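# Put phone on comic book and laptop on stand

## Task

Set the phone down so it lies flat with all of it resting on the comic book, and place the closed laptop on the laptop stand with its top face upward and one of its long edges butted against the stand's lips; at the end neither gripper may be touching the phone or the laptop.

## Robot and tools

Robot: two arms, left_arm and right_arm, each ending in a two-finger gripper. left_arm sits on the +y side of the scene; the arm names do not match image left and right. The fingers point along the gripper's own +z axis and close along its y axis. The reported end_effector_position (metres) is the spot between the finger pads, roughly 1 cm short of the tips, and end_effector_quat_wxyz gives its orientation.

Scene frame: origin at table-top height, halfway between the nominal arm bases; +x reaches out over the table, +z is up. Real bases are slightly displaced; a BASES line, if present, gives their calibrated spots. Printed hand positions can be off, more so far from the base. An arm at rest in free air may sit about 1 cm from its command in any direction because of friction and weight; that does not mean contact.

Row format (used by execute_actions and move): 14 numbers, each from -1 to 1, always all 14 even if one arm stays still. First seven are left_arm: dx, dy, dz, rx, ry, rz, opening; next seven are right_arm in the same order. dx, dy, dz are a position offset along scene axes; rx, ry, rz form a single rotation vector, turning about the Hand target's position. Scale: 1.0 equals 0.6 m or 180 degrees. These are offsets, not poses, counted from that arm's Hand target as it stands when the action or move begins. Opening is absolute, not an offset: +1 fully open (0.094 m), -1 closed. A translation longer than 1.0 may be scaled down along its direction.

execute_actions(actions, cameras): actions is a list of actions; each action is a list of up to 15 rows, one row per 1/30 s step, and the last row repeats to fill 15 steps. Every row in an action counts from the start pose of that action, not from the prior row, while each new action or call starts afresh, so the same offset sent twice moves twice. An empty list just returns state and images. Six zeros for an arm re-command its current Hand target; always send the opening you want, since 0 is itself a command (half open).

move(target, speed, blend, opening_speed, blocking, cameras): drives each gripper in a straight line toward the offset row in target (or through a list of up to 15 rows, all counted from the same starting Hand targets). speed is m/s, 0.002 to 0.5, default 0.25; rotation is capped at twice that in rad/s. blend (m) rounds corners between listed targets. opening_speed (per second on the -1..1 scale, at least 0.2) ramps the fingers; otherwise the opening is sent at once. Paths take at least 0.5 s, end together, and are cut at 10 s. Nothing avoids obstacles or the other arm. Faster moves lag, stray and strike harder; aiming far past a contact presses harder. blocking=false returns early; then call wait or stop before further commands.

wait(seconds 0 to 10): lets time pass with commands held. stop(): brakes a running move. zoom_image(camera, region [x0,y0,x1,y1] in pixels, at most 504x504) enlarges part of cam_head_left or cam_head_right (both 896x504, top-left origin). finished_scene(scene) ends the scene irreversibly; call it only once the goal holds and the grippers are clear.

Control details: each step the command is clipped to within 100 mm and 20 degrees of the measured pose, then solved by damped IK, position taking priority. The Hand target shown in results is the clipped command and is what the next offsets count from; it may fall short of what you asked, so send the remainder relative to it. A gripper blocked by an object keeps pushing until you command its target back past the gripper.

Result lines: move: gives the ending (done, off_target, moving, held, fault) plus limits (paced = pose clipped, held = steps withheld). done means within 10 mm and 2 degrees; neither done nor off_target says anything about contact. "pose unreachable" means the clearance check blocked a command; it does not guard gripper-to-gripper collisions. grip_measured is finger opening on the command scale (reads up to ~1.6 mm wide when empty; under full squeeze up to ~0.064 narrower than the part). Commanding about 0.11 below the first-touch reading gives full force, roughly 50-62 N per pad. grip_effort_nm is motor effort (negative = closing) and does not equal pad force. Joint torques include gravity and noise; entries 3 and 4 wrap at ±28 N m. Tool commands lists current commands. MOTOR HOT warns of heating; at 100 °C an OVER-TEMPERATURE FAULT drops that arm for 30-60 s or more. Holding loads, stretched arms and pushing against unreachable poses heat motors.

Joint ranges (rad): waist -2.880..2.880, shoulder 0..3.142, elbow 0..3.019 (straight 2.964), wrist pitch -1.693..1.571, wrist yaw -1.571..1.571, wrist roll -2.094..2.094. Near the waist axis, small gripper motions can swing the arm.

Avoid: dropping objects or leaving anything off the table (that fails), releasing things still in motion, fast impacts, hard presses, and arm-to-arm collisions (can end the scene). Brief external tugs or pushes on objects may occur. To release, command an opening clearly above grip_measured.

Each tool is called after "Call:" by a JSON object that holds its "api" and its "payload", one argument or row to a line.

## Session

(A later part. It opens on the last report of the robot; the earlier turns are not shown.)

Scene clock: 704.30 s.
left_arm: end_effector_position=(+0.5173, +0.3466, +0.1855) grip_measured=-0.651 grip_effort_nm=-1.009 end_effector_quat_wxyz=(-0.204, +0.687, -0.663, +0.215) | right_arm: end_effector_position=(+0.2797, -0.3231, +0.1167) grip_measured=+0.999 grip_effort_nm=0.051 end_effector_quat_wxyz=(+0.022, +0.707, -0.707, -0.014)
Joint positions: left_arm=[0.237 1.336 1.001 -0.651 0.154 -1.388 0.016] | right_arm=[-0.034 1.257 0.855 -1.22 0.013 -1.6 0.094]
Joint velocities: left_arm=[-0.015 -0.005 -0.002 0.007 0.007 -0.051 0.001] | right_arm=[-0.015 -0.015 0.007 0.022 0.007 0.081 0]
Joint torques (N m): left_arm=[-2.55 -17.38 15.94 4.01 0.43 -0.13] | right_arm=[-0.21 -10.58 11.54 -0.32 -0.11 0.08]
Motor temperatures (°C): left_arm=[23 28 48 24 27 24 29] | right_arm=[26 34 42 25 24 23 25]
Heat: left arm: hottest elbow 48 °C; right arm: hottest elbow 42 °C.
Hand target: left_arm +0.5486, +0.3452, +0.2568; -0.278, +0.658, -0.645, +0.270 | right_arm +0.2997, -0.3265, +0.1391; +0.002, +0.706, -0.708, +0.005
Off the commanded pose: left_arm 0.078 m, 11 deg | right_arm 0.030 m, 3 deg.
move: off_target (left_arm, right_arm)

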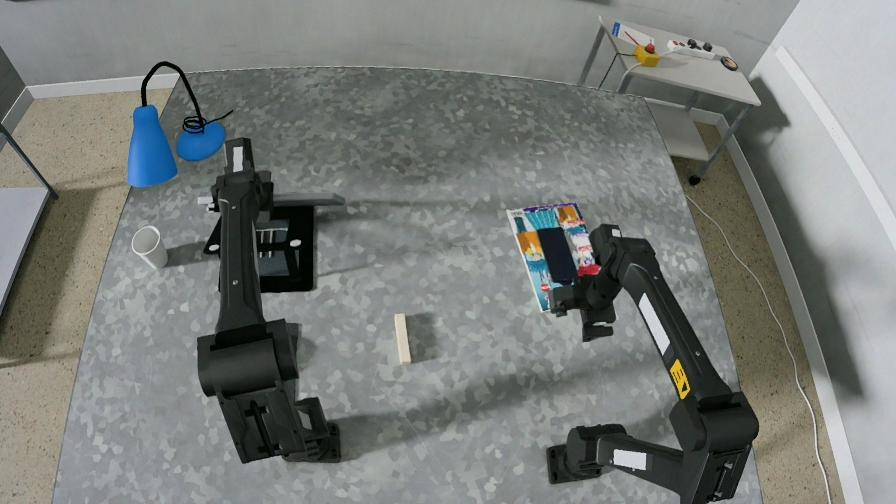

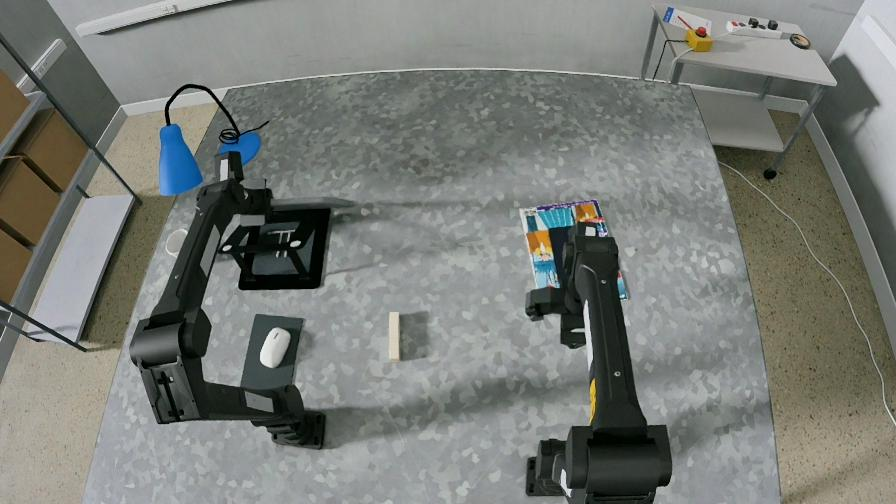

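Call:
{"api": "move", "payload": {
  "target": [
    [0.0,0.0,0.06,0,0,0,-1,0,0,0,0,0,0,1],
    [-0.08,0.0,0.05,0,0,0,-1,0,0,0,0,0,0,1]
  ],
  "speed": 0.08
}}

Call:
{"api": "zoom_image", "payload": {
  "camera": "cam_head_right",
  "region": [210, 170, 350, 280]
}}

Scene clock: 718.03 s.
left_arm: end_effector_position=(+0.4883, +0.3377, +0.2015) grip_measured=-0.651 grip_effort_nm=-1.009 end_effector_quat_wxyz=(-0.201, +0.683, -0.668, +0.217) | right_arm: end_effector_position=(+0.2797, -0.3231, +0.1167) grip_measured=+0.999 grip_effort_nm=0.046 end_effector_quat_wxyz=(+0.022, +0.707, -0.707, -0.014)
Joint positions: left_arm=[0.239 1.243 0.962 -0.71 0.166 -1.374 0.016] | right_arm=[-0.034 1.257 0.855 -1.22 0.013 -1.6 0.094]
Joint velocities: left_arm=[-0.005 -0.015 -0.022 0.002 -0.022 -0.007 0] | right_arm=[-0.005 -0.015 0.002 0.002 0.037 -0.037 0]
Joint torques (N m): left_arm=[-0.56 -19.19 16.16 2.43 0.7 -0.01] | right_arm=[-0.21 -10.46 11.54 -0.34 -0.11 0.08]
Motor temperatures (°C): left_arm=[23 28 45 24 27 24 29] | right_arm=[26 34 43 25 24 23 25]
Heat: left arm: hottest elbow 45 °C; right arm: hottest elbow 43 °C.
Hand target: left_arm +0.5010, +0.3460, +0.2869; -0.278, +0.658, -0.645, +0.270 | right_arm +0.2997, -0.3265, +0.1391; +0.002, +0.706, -0.708, +0.005
Off the commanded pose: left_arm 0.087 m, 11 deg | right_arm 0.030 m, 3 deg.
move: off_target (left_arm, right_arm); limits=paced

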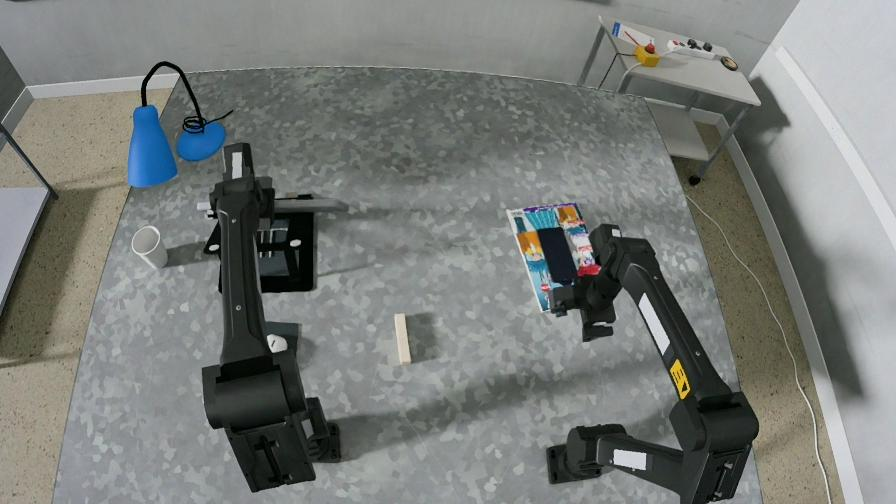

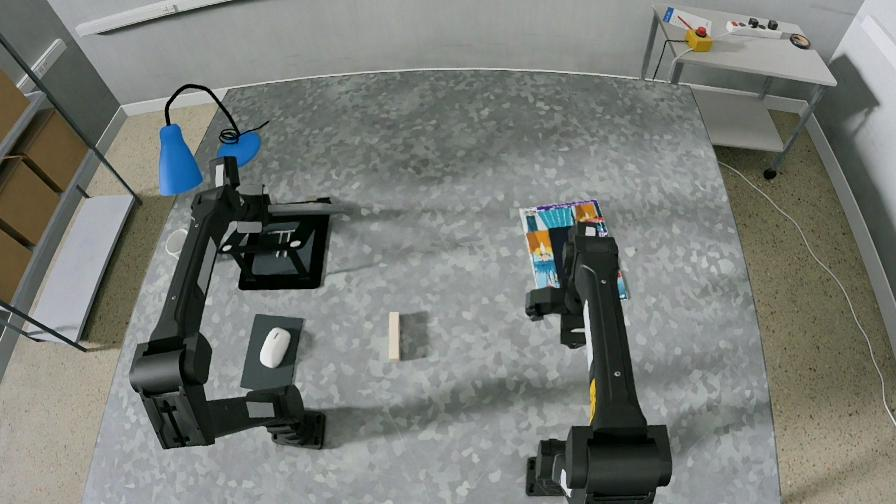

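Scaled by 3.600.

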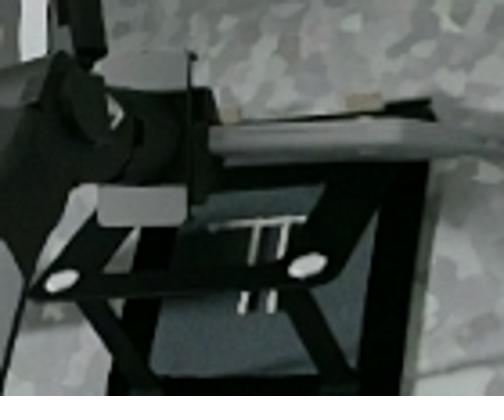

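Call:
{"api": "zoom_image", "payload": {
  "camera": "cam_head_left",
  "region": [210, 170, 350, 280]
}}

Scaled by 3.600.

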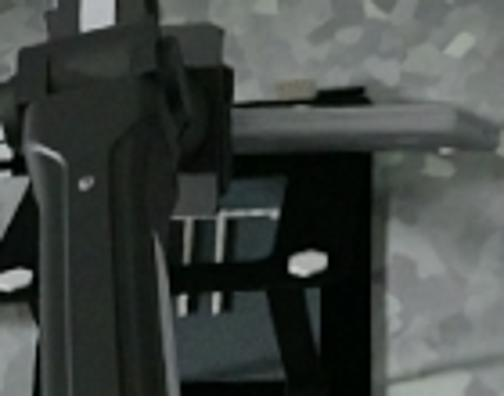

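Call:
{"api": "move", "payload": {
  "target": [0.0,0.0,-0.06,0,0,0,-1,0,0,0,0,0,0,1],
  "speed": 0.06
}}

Call:
{"api": "zoom_image", "payload": {
  "camera": "cam_head_right",
  "region": [210, 170, 350, 280]
}}

Call:
{"api": "zoom_image", "payload": {
  "camera": "cam_head_left",
  "region": [210, 170, 350, 280]
}}

Scene clock: 728.13 s.
left_arm: end_effector_position=(+0.4855, +0.3361, +0.1920) grip_measured=-0.651 grip_effort_nm=-1.013 end_effector_quat_wxyz=(-0.215, +0.676, -0.667, +0.229) | right_arm: end_effector_position=(+0.2797, -0.3231, +0.1167) grip_measured=+0.999 grip_effort_nm=0.046 end_effector_quat_wxyz=(+0.022, +0.707, -0.707, -0.014)
Joint positions: left_arm=[0.24 1.226 0.908 -0.635 0.173 -1.37 0.016] | right_arm=[-0.034 1.257 0.855 -1.22 0.013 -1.6 0.094]
Joint velocities: left_arm=[-0.005 -0.015 -0.007 0.002 0.037 0.051 -0.001] | right_arm=[-0.015 -0.005 0.002 -0.002 -0.007 0.007 -0.001]
Joint torques (N m): left_arm=[-0.32 -15.91 14.11 3.26 0.47 -0.05] | right_arm=[-0.15 -10.58 11.54 -0.32 -0.11 0.08]
Motor temperatures (°C): left_arm=[23 29 45 24 28 24 29] | right_arm=[26 34 43 25 24 23 25]
Heat: left arm: hottest elbow 45 °C; right arm: hottest elbow 43 °C.
Hand target: left_arm +0.5006, +0.3459, +0.2510; -0.278, +0.658, -0.645, +0.270 | right_arm +0.2997, -0.3265, +0.1391; +0.002, +0.706, -0.708, +0.005
Off the commanded pose: left_arm 0.062 m, 9 deg | right_arm 0.030 m, 3 deg.
move: off_target (left_arm, right_arm)

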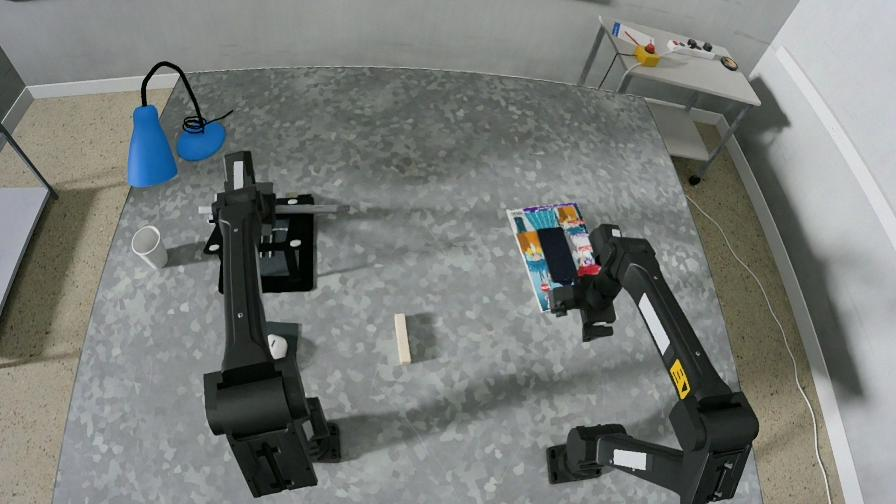

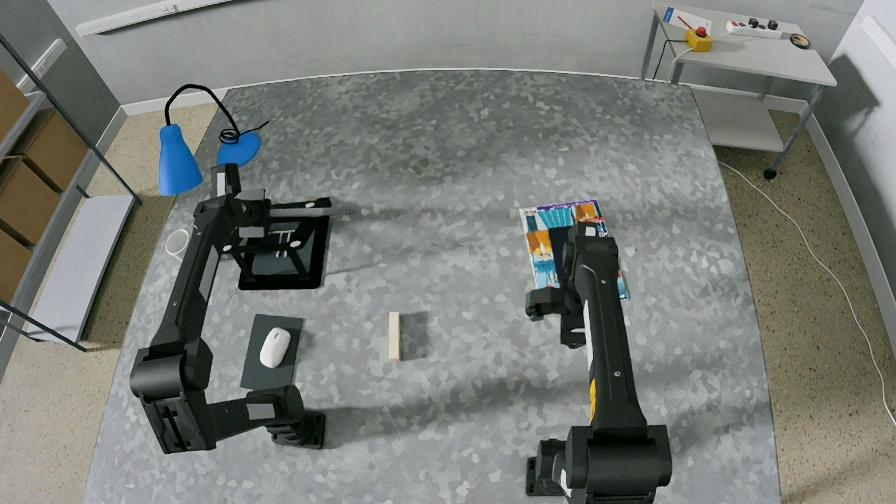

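Scaled by 3.600.

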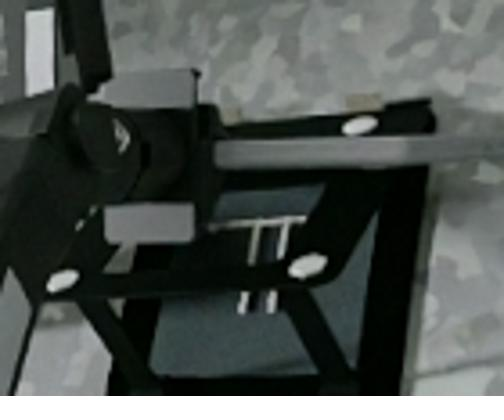

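Scaled by 3.600.

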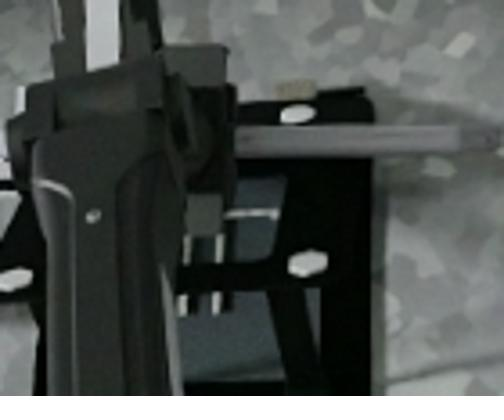

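Call:
{"api": "move", "payload": {
  "target": [0.07,0.008,-0.03,0,0,0,-1,0,0,0,0,0,0,1],
  "speed": 0.06
}}

Call:
{"api": "zoom_image", "payload": {
  "camera": "cam_head_right",
  "region": [210, 170, 350, 280]
}}

Call:
{"api": "zoom_image", "payload": {
  "camera": "cam_head_left",
  "region": [210, 170, 350, 280]
}}

Scene clock: 739.77 s.
left_arm: end_effector_position=(+0.5071, +0.3420, +0.1725) grip_measured=-0.651 grip_effort_nm=-1.013 end_effector_quat_wxyz=(-0.223, +0.676, -0.662, +0.235) | right_arm: end_effector_position=(+0.2797, -0.3231, +0.1167) grip_measured=+0.999 grip_effort_nm=0.046 end_effector_quat_wxyz=(+0.022, +0.707, -0.707, -0.014)
Joint positions: left_arm=[0.24 1.299 0.908 -0.54 0.173 -1.379 0.016] | right_arm=[-0.034 1.257 0.855 -1.22 0.013 -1.6 0.094]
Joint velocities: left_arm=[-0.005 -0.005 0.007 0.002 -0.037 -0.007 0] | right_arm=[-0.024 0.005 -0.022 -0.002 0.037 -0.007 0]
Joint torques (N m): left_arm=[-1.49 -13.1 18.55 2.35 -0.01 -0.06] | right_arm=[-0.21 -10.64 11.55 -0.31 -0.11 0.08]
Motor temperatures (°C): left_arm=[23 28 44 24 28 24 29] | right_arm=[26 34 43 25 24 23 25]
Heat: left arm: hottest elbow 44 °C; right arm: hottest elbow 43 °C.
Hand target: left_arm +0.5425, +0.3501, +0.2329; -0.278, +0.658, -0.645, +0.270 | right_arm +0.2997, -0.3265, +0.1391; +0.002, +0.706, -0.708, +0.005
Off the commanded pose: left_arm 0.071 m, 8 deg | right_arm 0.030 m, 3 deg.
move: off_target (left_arm, right_arm)

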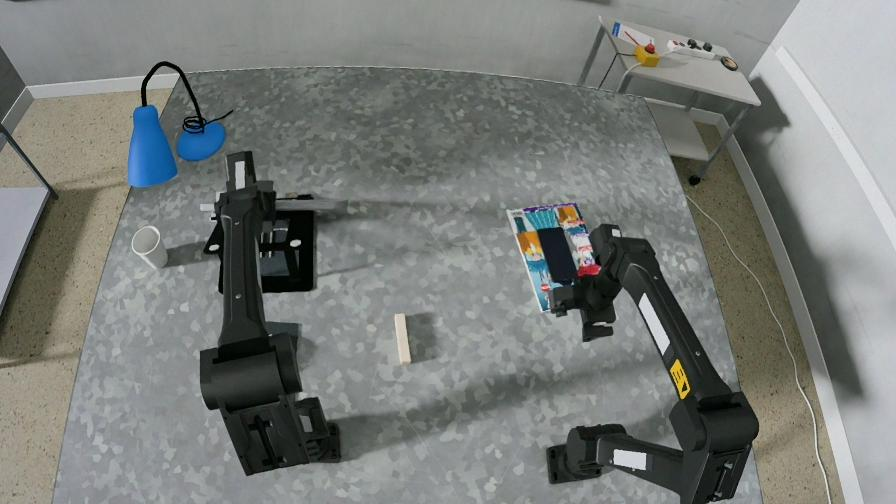

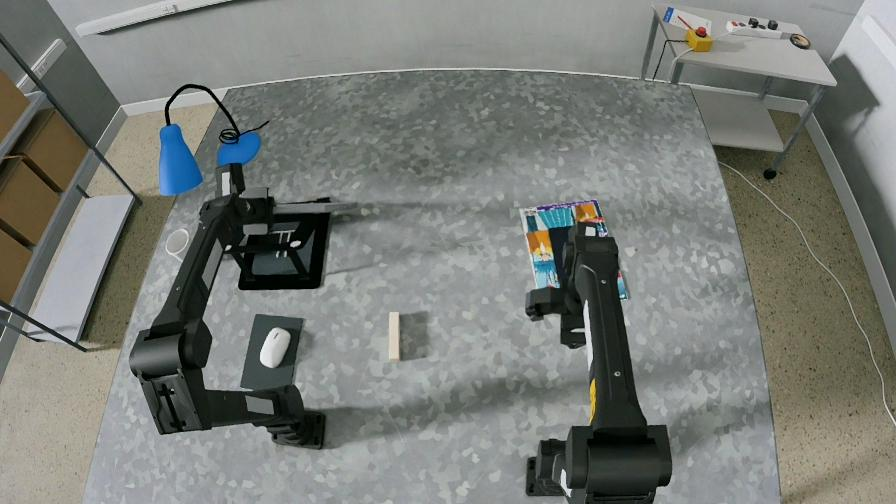

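Scaled by 3.600.

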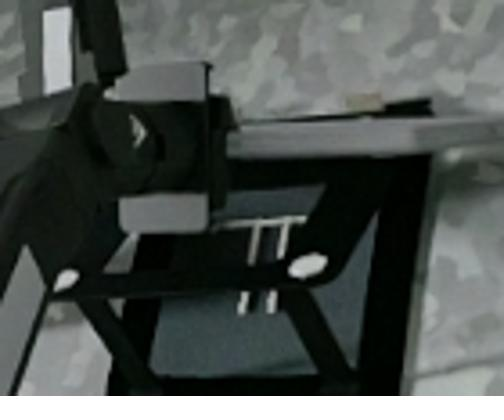

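Scaled by 3.600.

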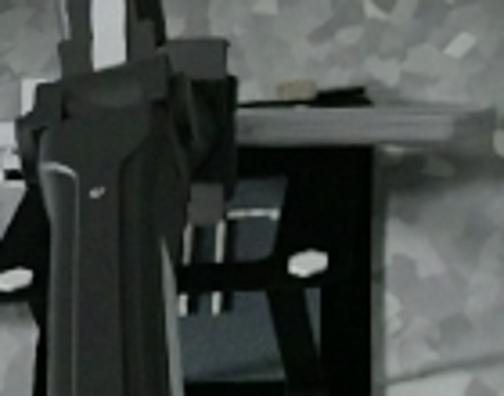

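Call:
{"api": "move", "payload": {
  "target": [0.05,0.005,-0.02,0,0,0,-1,0,0,0,0,0,0,1],
  "speed": 0.06
}}

Call:
{"api": "zoom_image", "payload": {
  "camera": "cam_head_right",
  "region": [210, 170, 350, 280]
}}

Call:
{"api": "zoom_image", "payload": {
  "camera": "cam_head_left",
  "region": [210, 170, 350, 280]
}}

Scene clock: 744.30 s.
left_arm: end_effector_position=(+0.5279, +0.3469, +0.1583) grip_measured=-0.651 grip_effort_nm=-1.009 end_effector_quat_wxyz=(-0.225, +0.677, -0.661, +0.234) | right_arm: end_effector_position=(+0.2797, -0.3231, +0.1167) grip_measured=+0.999 grip_effort_nm=0.051 end_effector_quat_wxyz=(+0.022, +0.707, -0.707, -0.014)
Joint positions: left_arm=[0.236 1.371 0.934 -0.49 0.167 -1.386 0.016] | right_arm=[-0.034 1.257 0.855 -1.22 0.013 -1.6 0.094]
Joint velocities: left_arm=[-0.005 -0.024 -0.012 -0.007 -0.051 0.051 0.001] | right_arm=[-0.015 0.015 0.007 -0.012 0.037 0.022 0]
Joint torques (N m): left_arm=[-2.96 -13.57 20.05 2.06 -0.07 -0.14] | right_arm=[-0.21 -10.52 11.54 -0.34 -0.11 0.09]
Motor temperatures (°C): left_arm=[23 28 44 24 27 24 29] | right_arm=[26 34 43 25 24 23 25]
Heat: left arm: hottest elbow 44 °C; right arm: hottest elbow 43 °C.
Hand target: left_arm +0.5723, +0.3529, +0.2207; -0.278, +0.658, -0.645, +0.270 | right_arm +0.2997, -0.3265, +0.1391; +0.002, +0.706, -0.708, +0.005
Off the commanded pose: left_arm 0.077 m, 8 deg | right_arm 0.030 m, 3 deg.
move: off_target (left_arm, right_arm)

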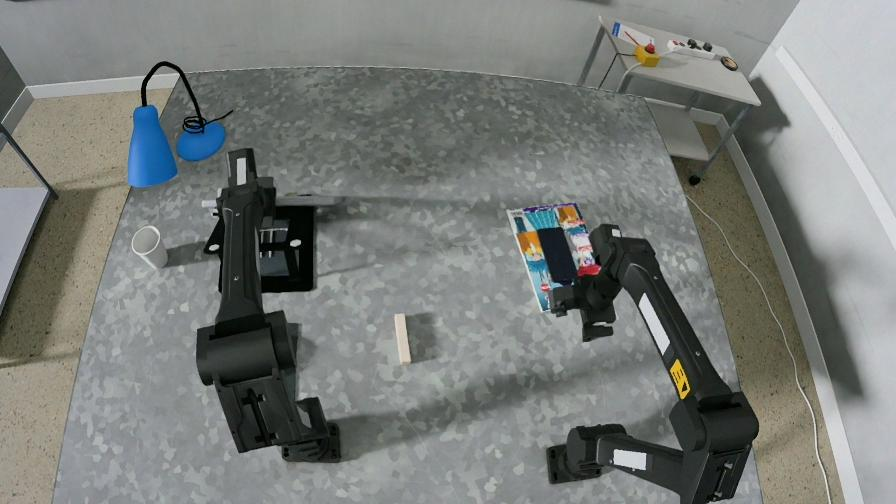

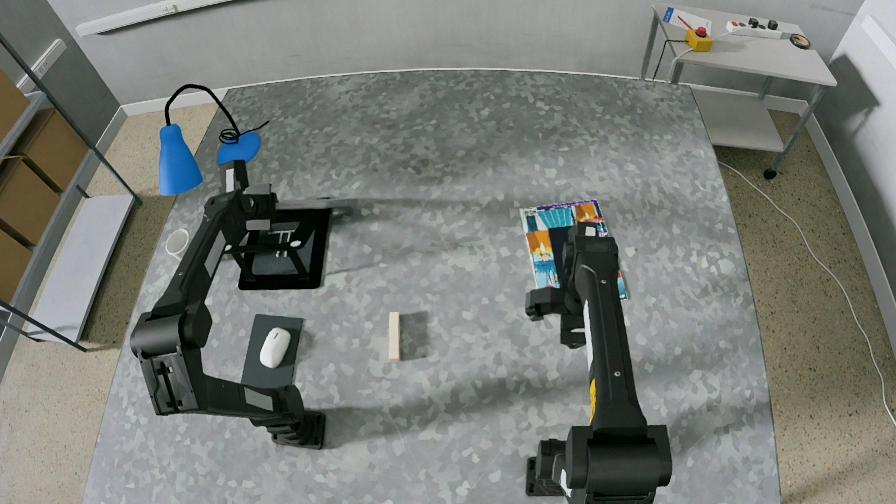

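Scaled by 3.600.

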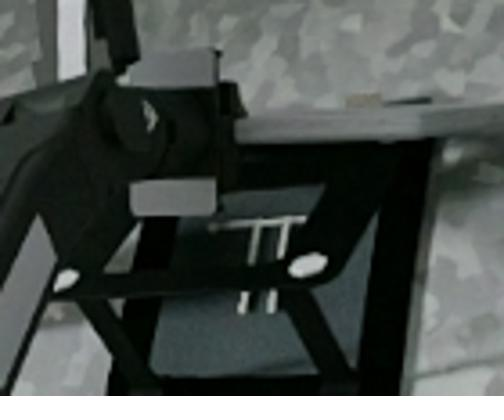

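Scaled by 3.600.

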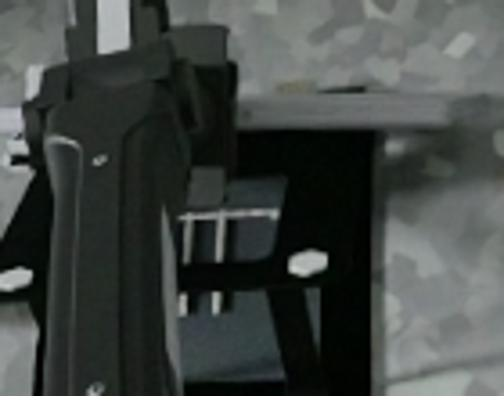

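Call:
{"api": "move", "payload": {
  "target": [0.04,0.0,-0.015,0,0,0,-1,0,0,0,0,0,0,1],
  "speed": 0.06
}}

Call:
{"api": "zoom_image", "payload": {
  "camera": "cam_head_right",
  "region": [210, 170, 350, 280]
}}

Call:
{"api": "zoom_image", "payload": {
  "camera": "cam_head_left",
  "region": [210, 170, 350, 280]
}}

Scene clock: 747.97 s.
left_arm: end_effector_position=(+0.5395, +0.3457, +0.1545) grip_measured=-0.651 grip_effort_nm=-1.009 end_effector_quat_wxyz=(-0.227, +0.680, -0.658, +0.230) | right_arm: end_effector_position=(+0.2797, -0.3231, +0.1167) grip_measured=+0.999 grip_effort_nm=0.046 end_effector_quat_wxyz=(+0.022, +0.707, -0.707, -0.014)
Joint positions: left_arm=[0.221 1.404 0.956 -0.48 0.146 -1.403 0.016] | right_arm=[-0.034 1.257 0.855 -1.22 0.013 -1.6 0.094]
Joint velocities: left_arm=[0.015 -0.005 -0.007 0.012 0.007 0.037 0] | right_arm=[-0.015 -0.005 -0.007 0.007 0.066 -0.007 -0.001]
Joint torques (N m): left_arm=[-2.84 -12.28 21.56 2.8 0.32 -0.06] | right_arm=[-0.21 -10.52 11.54 -0.32 -0.12 0.09]
Motor temperatures (°C): left_arm=[23 28 45 24 27 24 29] | right_arm=[26 34 43 25 24 23 25]
Heat: left arm: hottest elbow 45 °C; right arm: hottest elbow 43 °C.
Hand target: left_arm +0.5963, +0.3525, +0.2117; -0.278, +0.658, -0.645, +0.270 | right_arm +0.2997, -0.3265, +0.1391; +0.002, +0.706, -0.708, +0.005
Off the commanded pose: left_arm 0.081 m, 8 deg | right_arm 0.030 m, 3 deg.
move: off_target (left_arm, right_arm)

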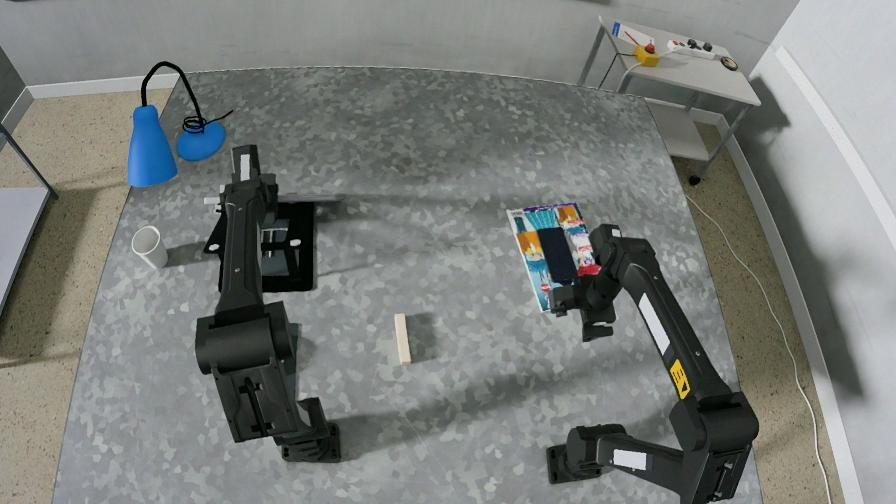

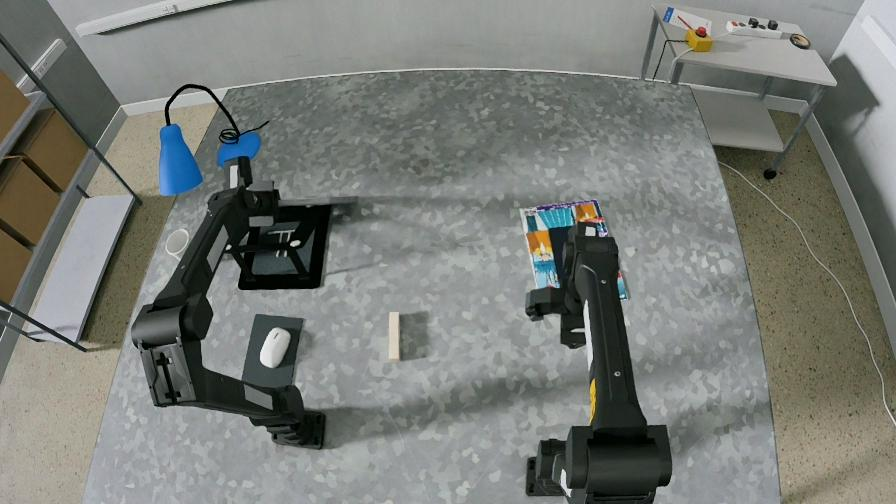

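Scaled by 3.600.

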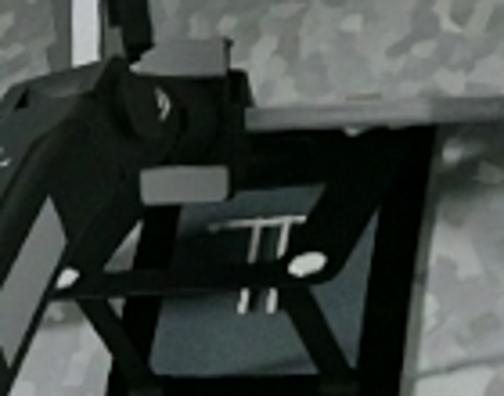

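Scaled by 3.600.

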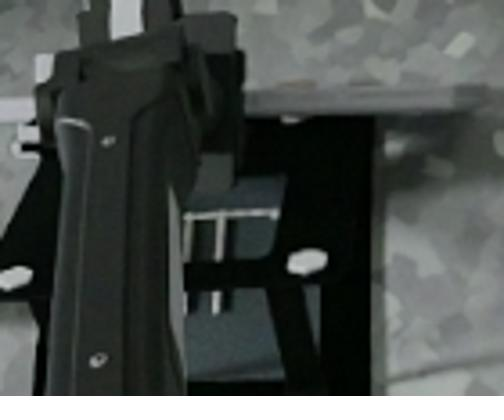

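Call:
{"api": "move", "payload": {
  "target": [-0.045,0.0,-0.06,0,-0.09,0,-1,0,0,0,0,0,0,1],
  "speed": 0.06
}}

Call:
{"api": "zoom_image", "payload": {
  "camera": "cam_head_right",
  "region": [210, 170, 350, 280]
}}

Call:
{"api": "zoom_image", "payload": {
  "camera": "cam_head_left",
  "region": [210, 170, 350, 280]
}}

Scene clock: 756.83 s.
left_arm: end_effector_position=(+0.5481, +0.3455, +0.1330) grip_measured=-0.652 grip_effort_nm=-1.009 end_effector_quat_wxyz=(-0.319, +0.638, -0.625, +0.318) | right_arm: end_effector_position=(+0.2797, -0.3231, +0.1167) grip_measured=+0.999 grip_effort_nm=0.051 end_effector_quat_wxyz=(+0.022, +0.707, -0.707, -0.014)
Joint positions: left_arm=[0.235 1.416 0.754 0.011 0.203 -1.428 0.016] | right_arm=[-0.034 1.257 0.855 -1.22 0.013 -1.6 0.094]
Joint velocities: left_arm=[0.005 0.005 -0.022 0.007 0.007 -0.037 -0.001] | right_arm=[-0.005 -0.015 -0.007 -0.007 0.022 0.007 0]
Joint torques (N m): left_arm=[-0.62 -14.68 11.41 5.04 1.02 -0.15] | right_arm=[-0.09 -10.46 11.55 -0.31 -0.11 0.08]
Motor temperatures (°C): left_arm=[23 28 46 24 28 24 29] | right_arm=[26 34 43 25 24 23 25]
Heat: left arm: hottest elbow 46 °C; right arm: hottest elbow 43 °C.
Hand target: left_arm +0.5683, +0.3526, +0.1763; -0.365, +0.614, -0.599, +0.362 | right_arm +0.2997, -0.3265, +0.1391; +0.002, +0.706, -0.708, +0.005
Off the commanded pose: left_arm 0.048 m, 8 deg | right_arm 0.030 m, 3 deg.
move: off_target (left_arm, right_arm)

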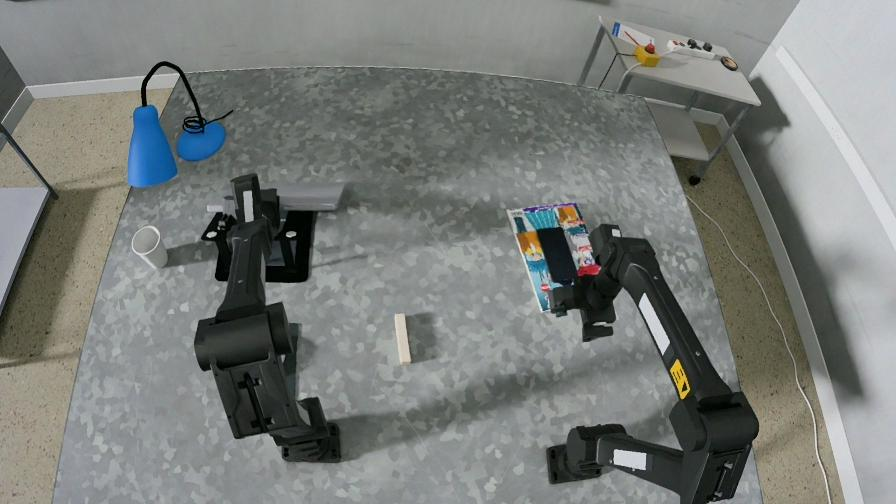

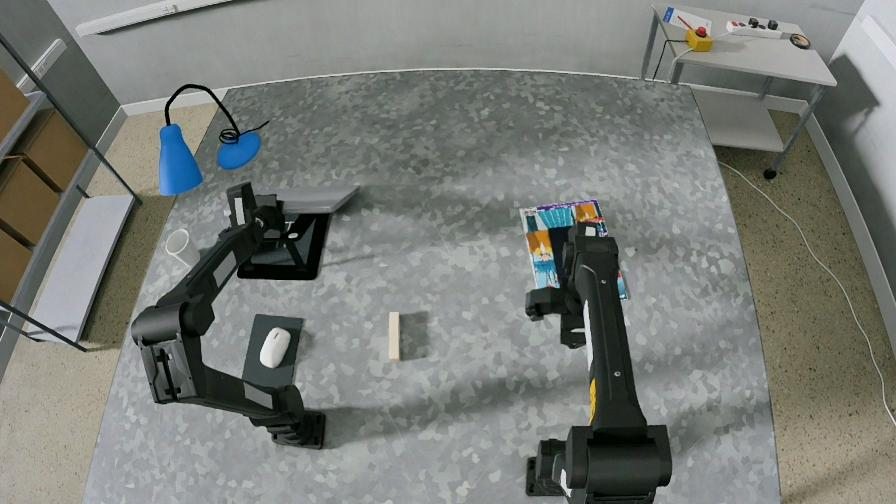

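Scaled by 3.600.

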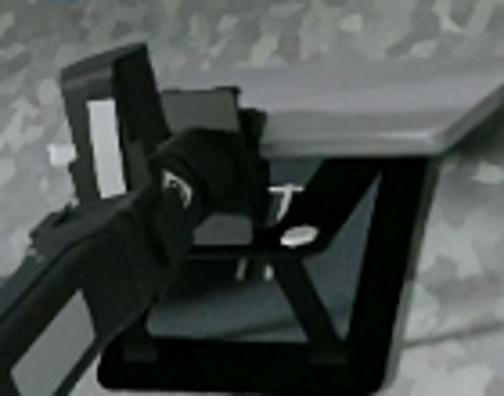

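Scaled by 3.600.

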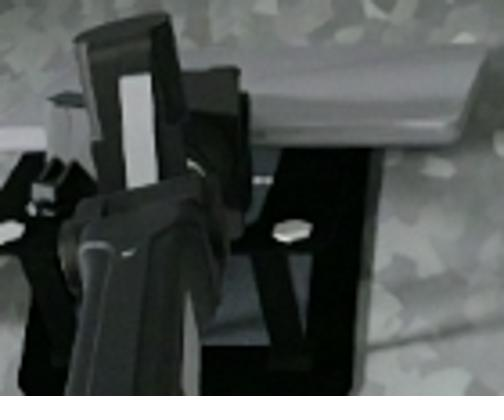

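Call:
{"api": "move", "payload": {
  "target": [-0.07,0.0,-0.065,0,-0.067,0,-1,0,0,0,0,0,0,1],
  "speed": 0.05
}}

Call:
{"api": "zoom_image", "payload": {
  "camera": "cam_head_right",
  "region": [210, 170, 350, 280]
}}

Call:
{"api": "zoom_image", "payload": {
  "camera": "cam_head_left",
  "region": [210, 170, 350, 280]
}}

Scene clock: 773.30 s.
left_arm: end_effector_position=(+0.5435, +0.3438, +0.1662) grip_measured=-0.653 grip_effort_nm=-1.009 end_effector_quat_wxyz=(-0.431, +0.560, -0.554, +0.439) | right_arm: end_effector_position=(+0.2797, -0.3231, +0.1167) grip_measured=+0.999 grip_effort_nm=0.051 end_effector_quat_wxyz=(+0.022, +0.707, -0.707, -0.014)
Joint positions: left_arm=[0.261 1.432 0.576 0.601 0.285 -1.512 0.016] | right_arm=[-0.034 1.257 0.855 -1.22 0.013 -1.6 0.094]
Joint velocities: left_arm=[0.015 -0.005 -0.002 -0.012 -0.037 -0.007 0] | right_arm=[-0.005 -0.024 -0.007 -0.002 0.007 -0.081 0]
Joint torques (N m): left_arm=[0.91 -8.94 3.85 2.85 0.34 0.21] | right_arm=[-0.15 -10.52 11.55 -0.32 -0.11 0.08]
Motor temperatures (°C): left_arm=[23 28 44 25 28 24 29] | right_arm=[26 34 43 25 24 23 25]
Heat: left arm: hottest elbow 44 °C; right arm: hottest elbow 43 °C.
Hand target: left_arm +0.5253, +0.3530, +0.1382; -0.425, +0.572, -0.558, +0.426 | right_arm +0.2997, -0.3265, +0.1391; +0.002, +0.706, -0.708, +0.005
Off the commanded pose: left_arm 0.035 m, 2 deg | right_arm 0.030 m, 3 deg.
move: off_target (left_arm, right_arm)

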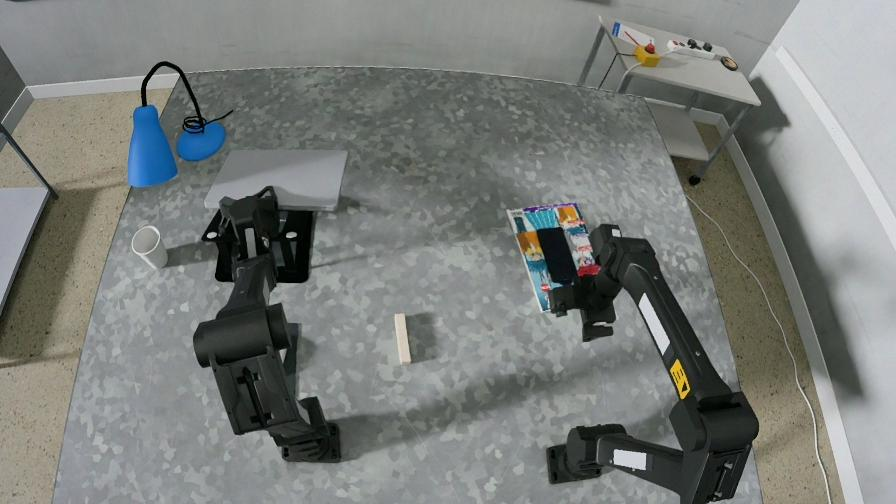

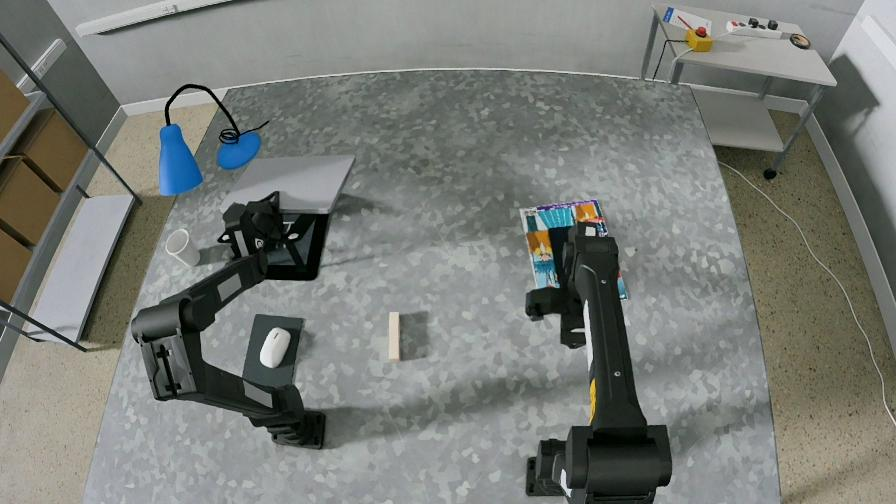

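Scaled by 3.600.

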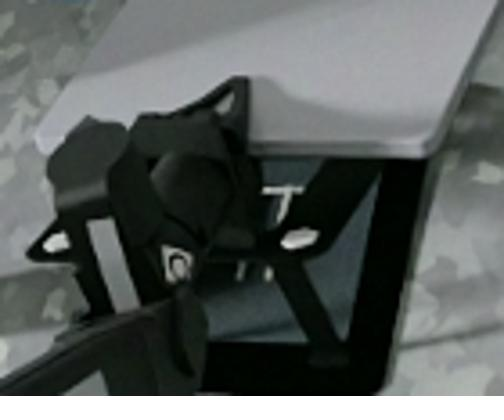

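Scaled by 3.600.

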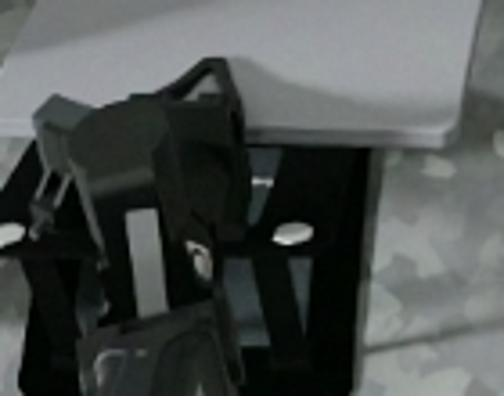

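Call:
{"api": "move", "payload": {
  "target": [
    [-0.02,0.0,0.15,0,0.04,0,-1,0,0,0,0,0,0,1],
    [-0.15,0.0,0.3,0,0.14,0,-1,0,0,0,0,0,0,1]
  ],
  "speed": 0.1,
  "blend": 0.03
}}

Call:
{"api": "zoom_image", "payload": {
  "camera": "cam_head_right",
  "region": [190, 130, 370, 290]
}}

Call:
{"api": "zoom_image", "payload": {
  "camera": "cam_head_left",
  "region": [190, 130, 370, 290]
}}

Scene clock: 796.00 s.
left_arm: end_effector_position=(+0.3782, +0.3212, +0.1576) grip_measured=-0.652 grip_effort_nm=-1.009 end_effector_quat_wxyz=(-0.220, +0.668, -0.668, +0.243) | right_arm: end_effector_position=(+0.2797, -0.3231, +0.1167) grip_measured=+0.999 grip_effort_nm=0.042 end_effector_quat_wxyz=(+0.022, +0.707, -0.707, -0.014)
Joint positions: left_arm=[0.31 0.924 0.601 -0.617 0.236 -1.308 0.016] | right_arm=[-0.034 1.257 0.855 -1.22 0.013 -1.6 0.094]
Joint velocities: left_arm=[-0.005 -0.015 -0.012 -0.022 -0.051 -0.037 -0.001] | right_arm=[-0.005 -0.024 -0.002 0.007 -0.051 0.007 0]
Joint torques (N m): left_arm=[0.09 -11.16 22.98 1.36 0.58 -0.26] | right_arm=[-0.09 -10.58 11.54 -0.34 -0.11 0.08]
Motor temperatures (°C): left_arm=[23 27 40 24 28 24 30] | right_arm=[26 34 44 25 24 23 25]
Heat: left arm: hottest elbow 40 °C; right arm: hottest elbow 44 °C.
Hand target: left_arm +0.4132, +0.3399, +0.2497; -0.295, +0.652, -0.637, +0.288 | right_arm +0.2997, -0.3265, +0.1391; +0.002, +0.706, -0.708, +0.005
Off the commanded pose: left_arm 0.173 m, 11 deg; position clipped | right_arm 0.030 m, 3 deg.
move: off_target (left_arm, right_arm); limits=paced

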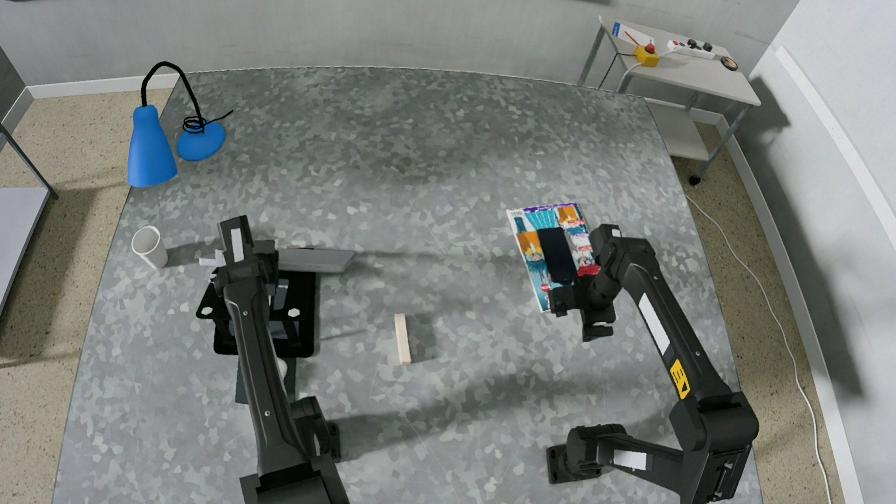

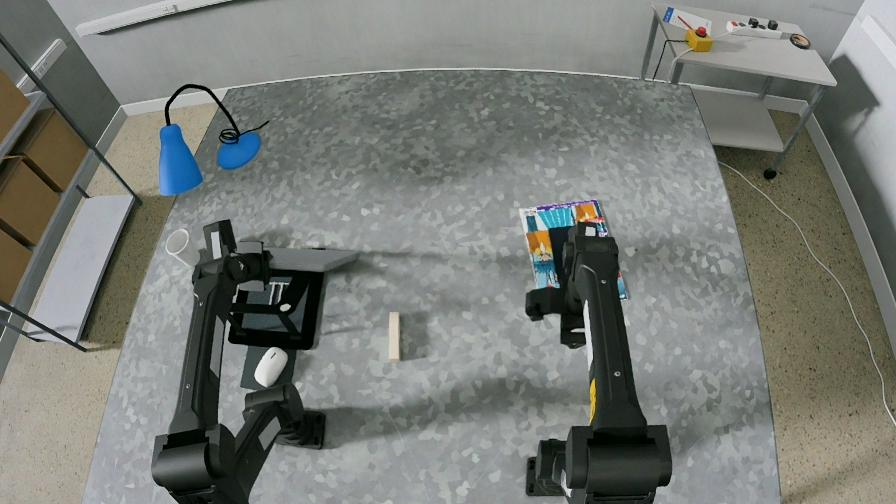

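Scaled by 2.800.

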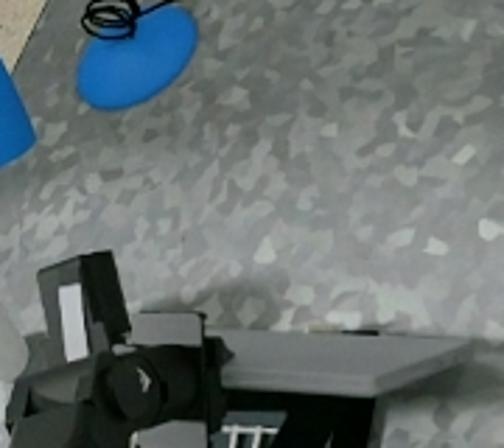

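Scaled by 2.800.

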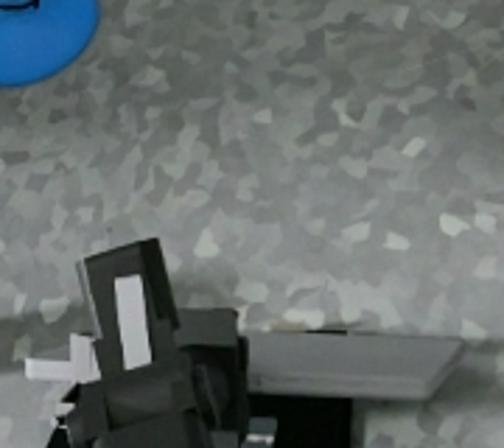

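Call:
{"api": "zoom_image", "payload": {
  "camera": "cam_head_right",
  "region": [170, 210, 370, 390]
}}

Call:
{"api": "zoom_image", "payload": {
  "camera": "cam_head_left",
  "region": [180, 200, 380, 380]
}}

Scaled by 2.520.

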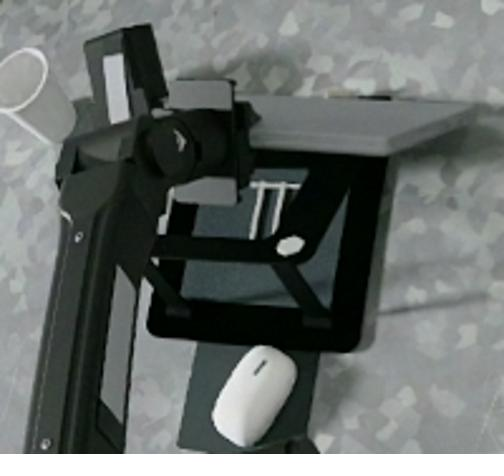

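Scaled by 2.520.

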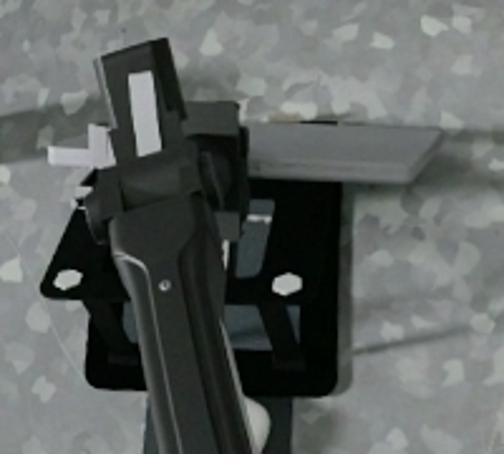

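Call:
{"api": "move", "payload": {
  "target": [-0.055,0.0,0.2,0,0,0,-1,0,0,0,0,0,0,1],
  "speed": 0.1
}}

Call:
{"api": "zoom_image", "payload": {
  "camera": "cam_head_right",
  "region": [170, 210, 370, 390]
}}

Call:
{"api": "zoom_image", "payload": {
  "camera": "cam_head_left",
  "region": [180, 200, 380, 380]
}}

Scene clock: 815.00 s.
left_arm: end_effector_position=(+0.3275, +0.3114, +0.1876) grip_measured=-0.652 grip_effort_nm=-1.009 end_effector_quat_wxyz=(-0.212, +0.671, -0.668, +0.240) | right_arm: end_effector_position=(+0.2797, -0.3231, +0.1167) grip_measured=+0.999 grip_effort_nm=0.051 end_effector_quat_wxyz=(+0.022, +0.707, -0.707, -0.014)
Joint positions: left_arm=[0.348 0.726 0.601 -0.839 0.259 -1.281 0.016] | right_arm=[-0.034 1.257 0.855 -1.22 0.013 -1.6 0.094]
Joint velocities: left_arm=[0.005 -0.024 0.007 -0.007 0.022 -0.037 0.002] | right_arm=[-0.015 0.005 0.002 0.012 -0.095 -0.037 0]
Joint torques (N m): left_arm=[0.62 -7.88 24.06 1.7 0.79 -0.27] | right_arm=[-0.09 -10.52 11.55 -0.32 -0.11 0.08]
Motor temperatures (°C): left_arm=[23 27 44 24 28 24 30] | right_arm=[26 34 44 25 24 23 25]
Heat: left arm: hottest elbow 44 °C; right arm: hottest elbow 44 °C.
Hand target: left_arm +0.3559, +0.3266, +0.2825; -0.295, +0.652, -0.637, +0.288 | right_arm +0.2997, -0.3265, +0.1391; +0.002, +0.706, -0.708, +0.005
Off the commanded pose: left_arm 0.192 m, 12 deg; position clipped | right_arm 0.030 m, 3 deg.
move: off_target (left_arm, right_arm); limits=paced

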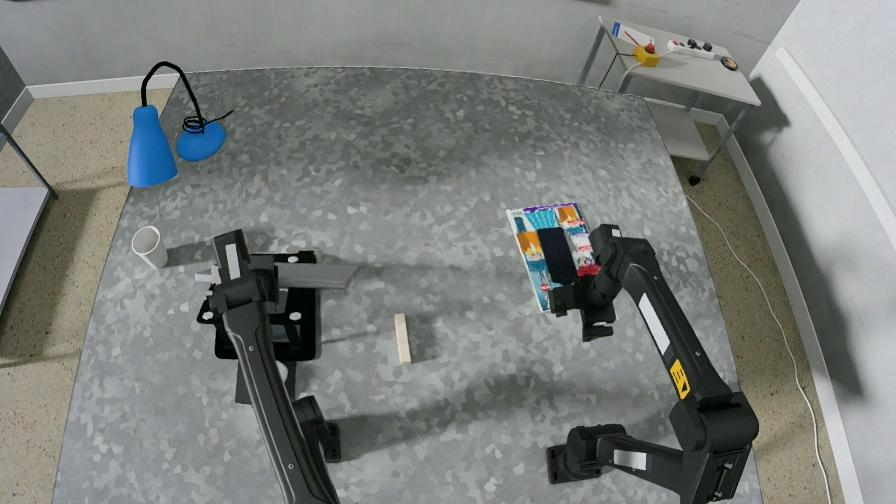

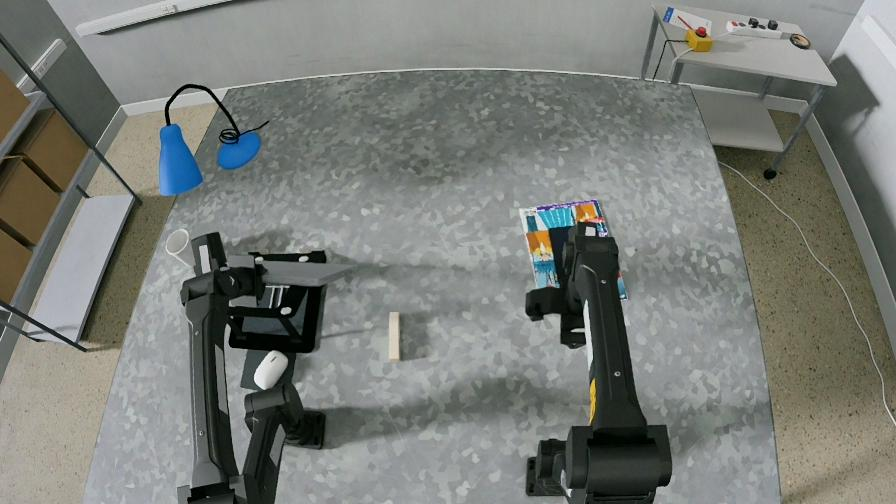

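Scaled by 2.520.

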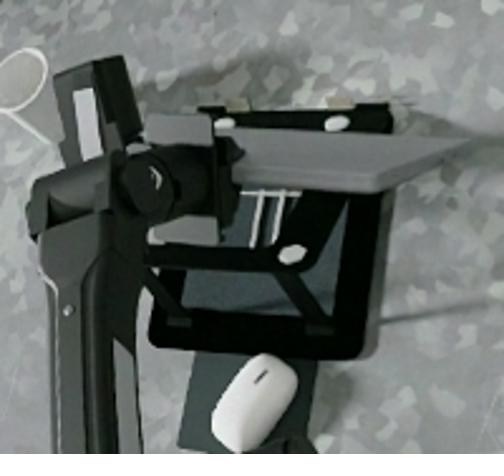

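Scaled by 2.520.

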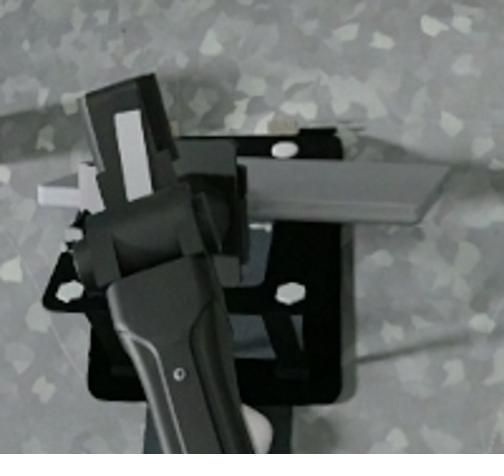

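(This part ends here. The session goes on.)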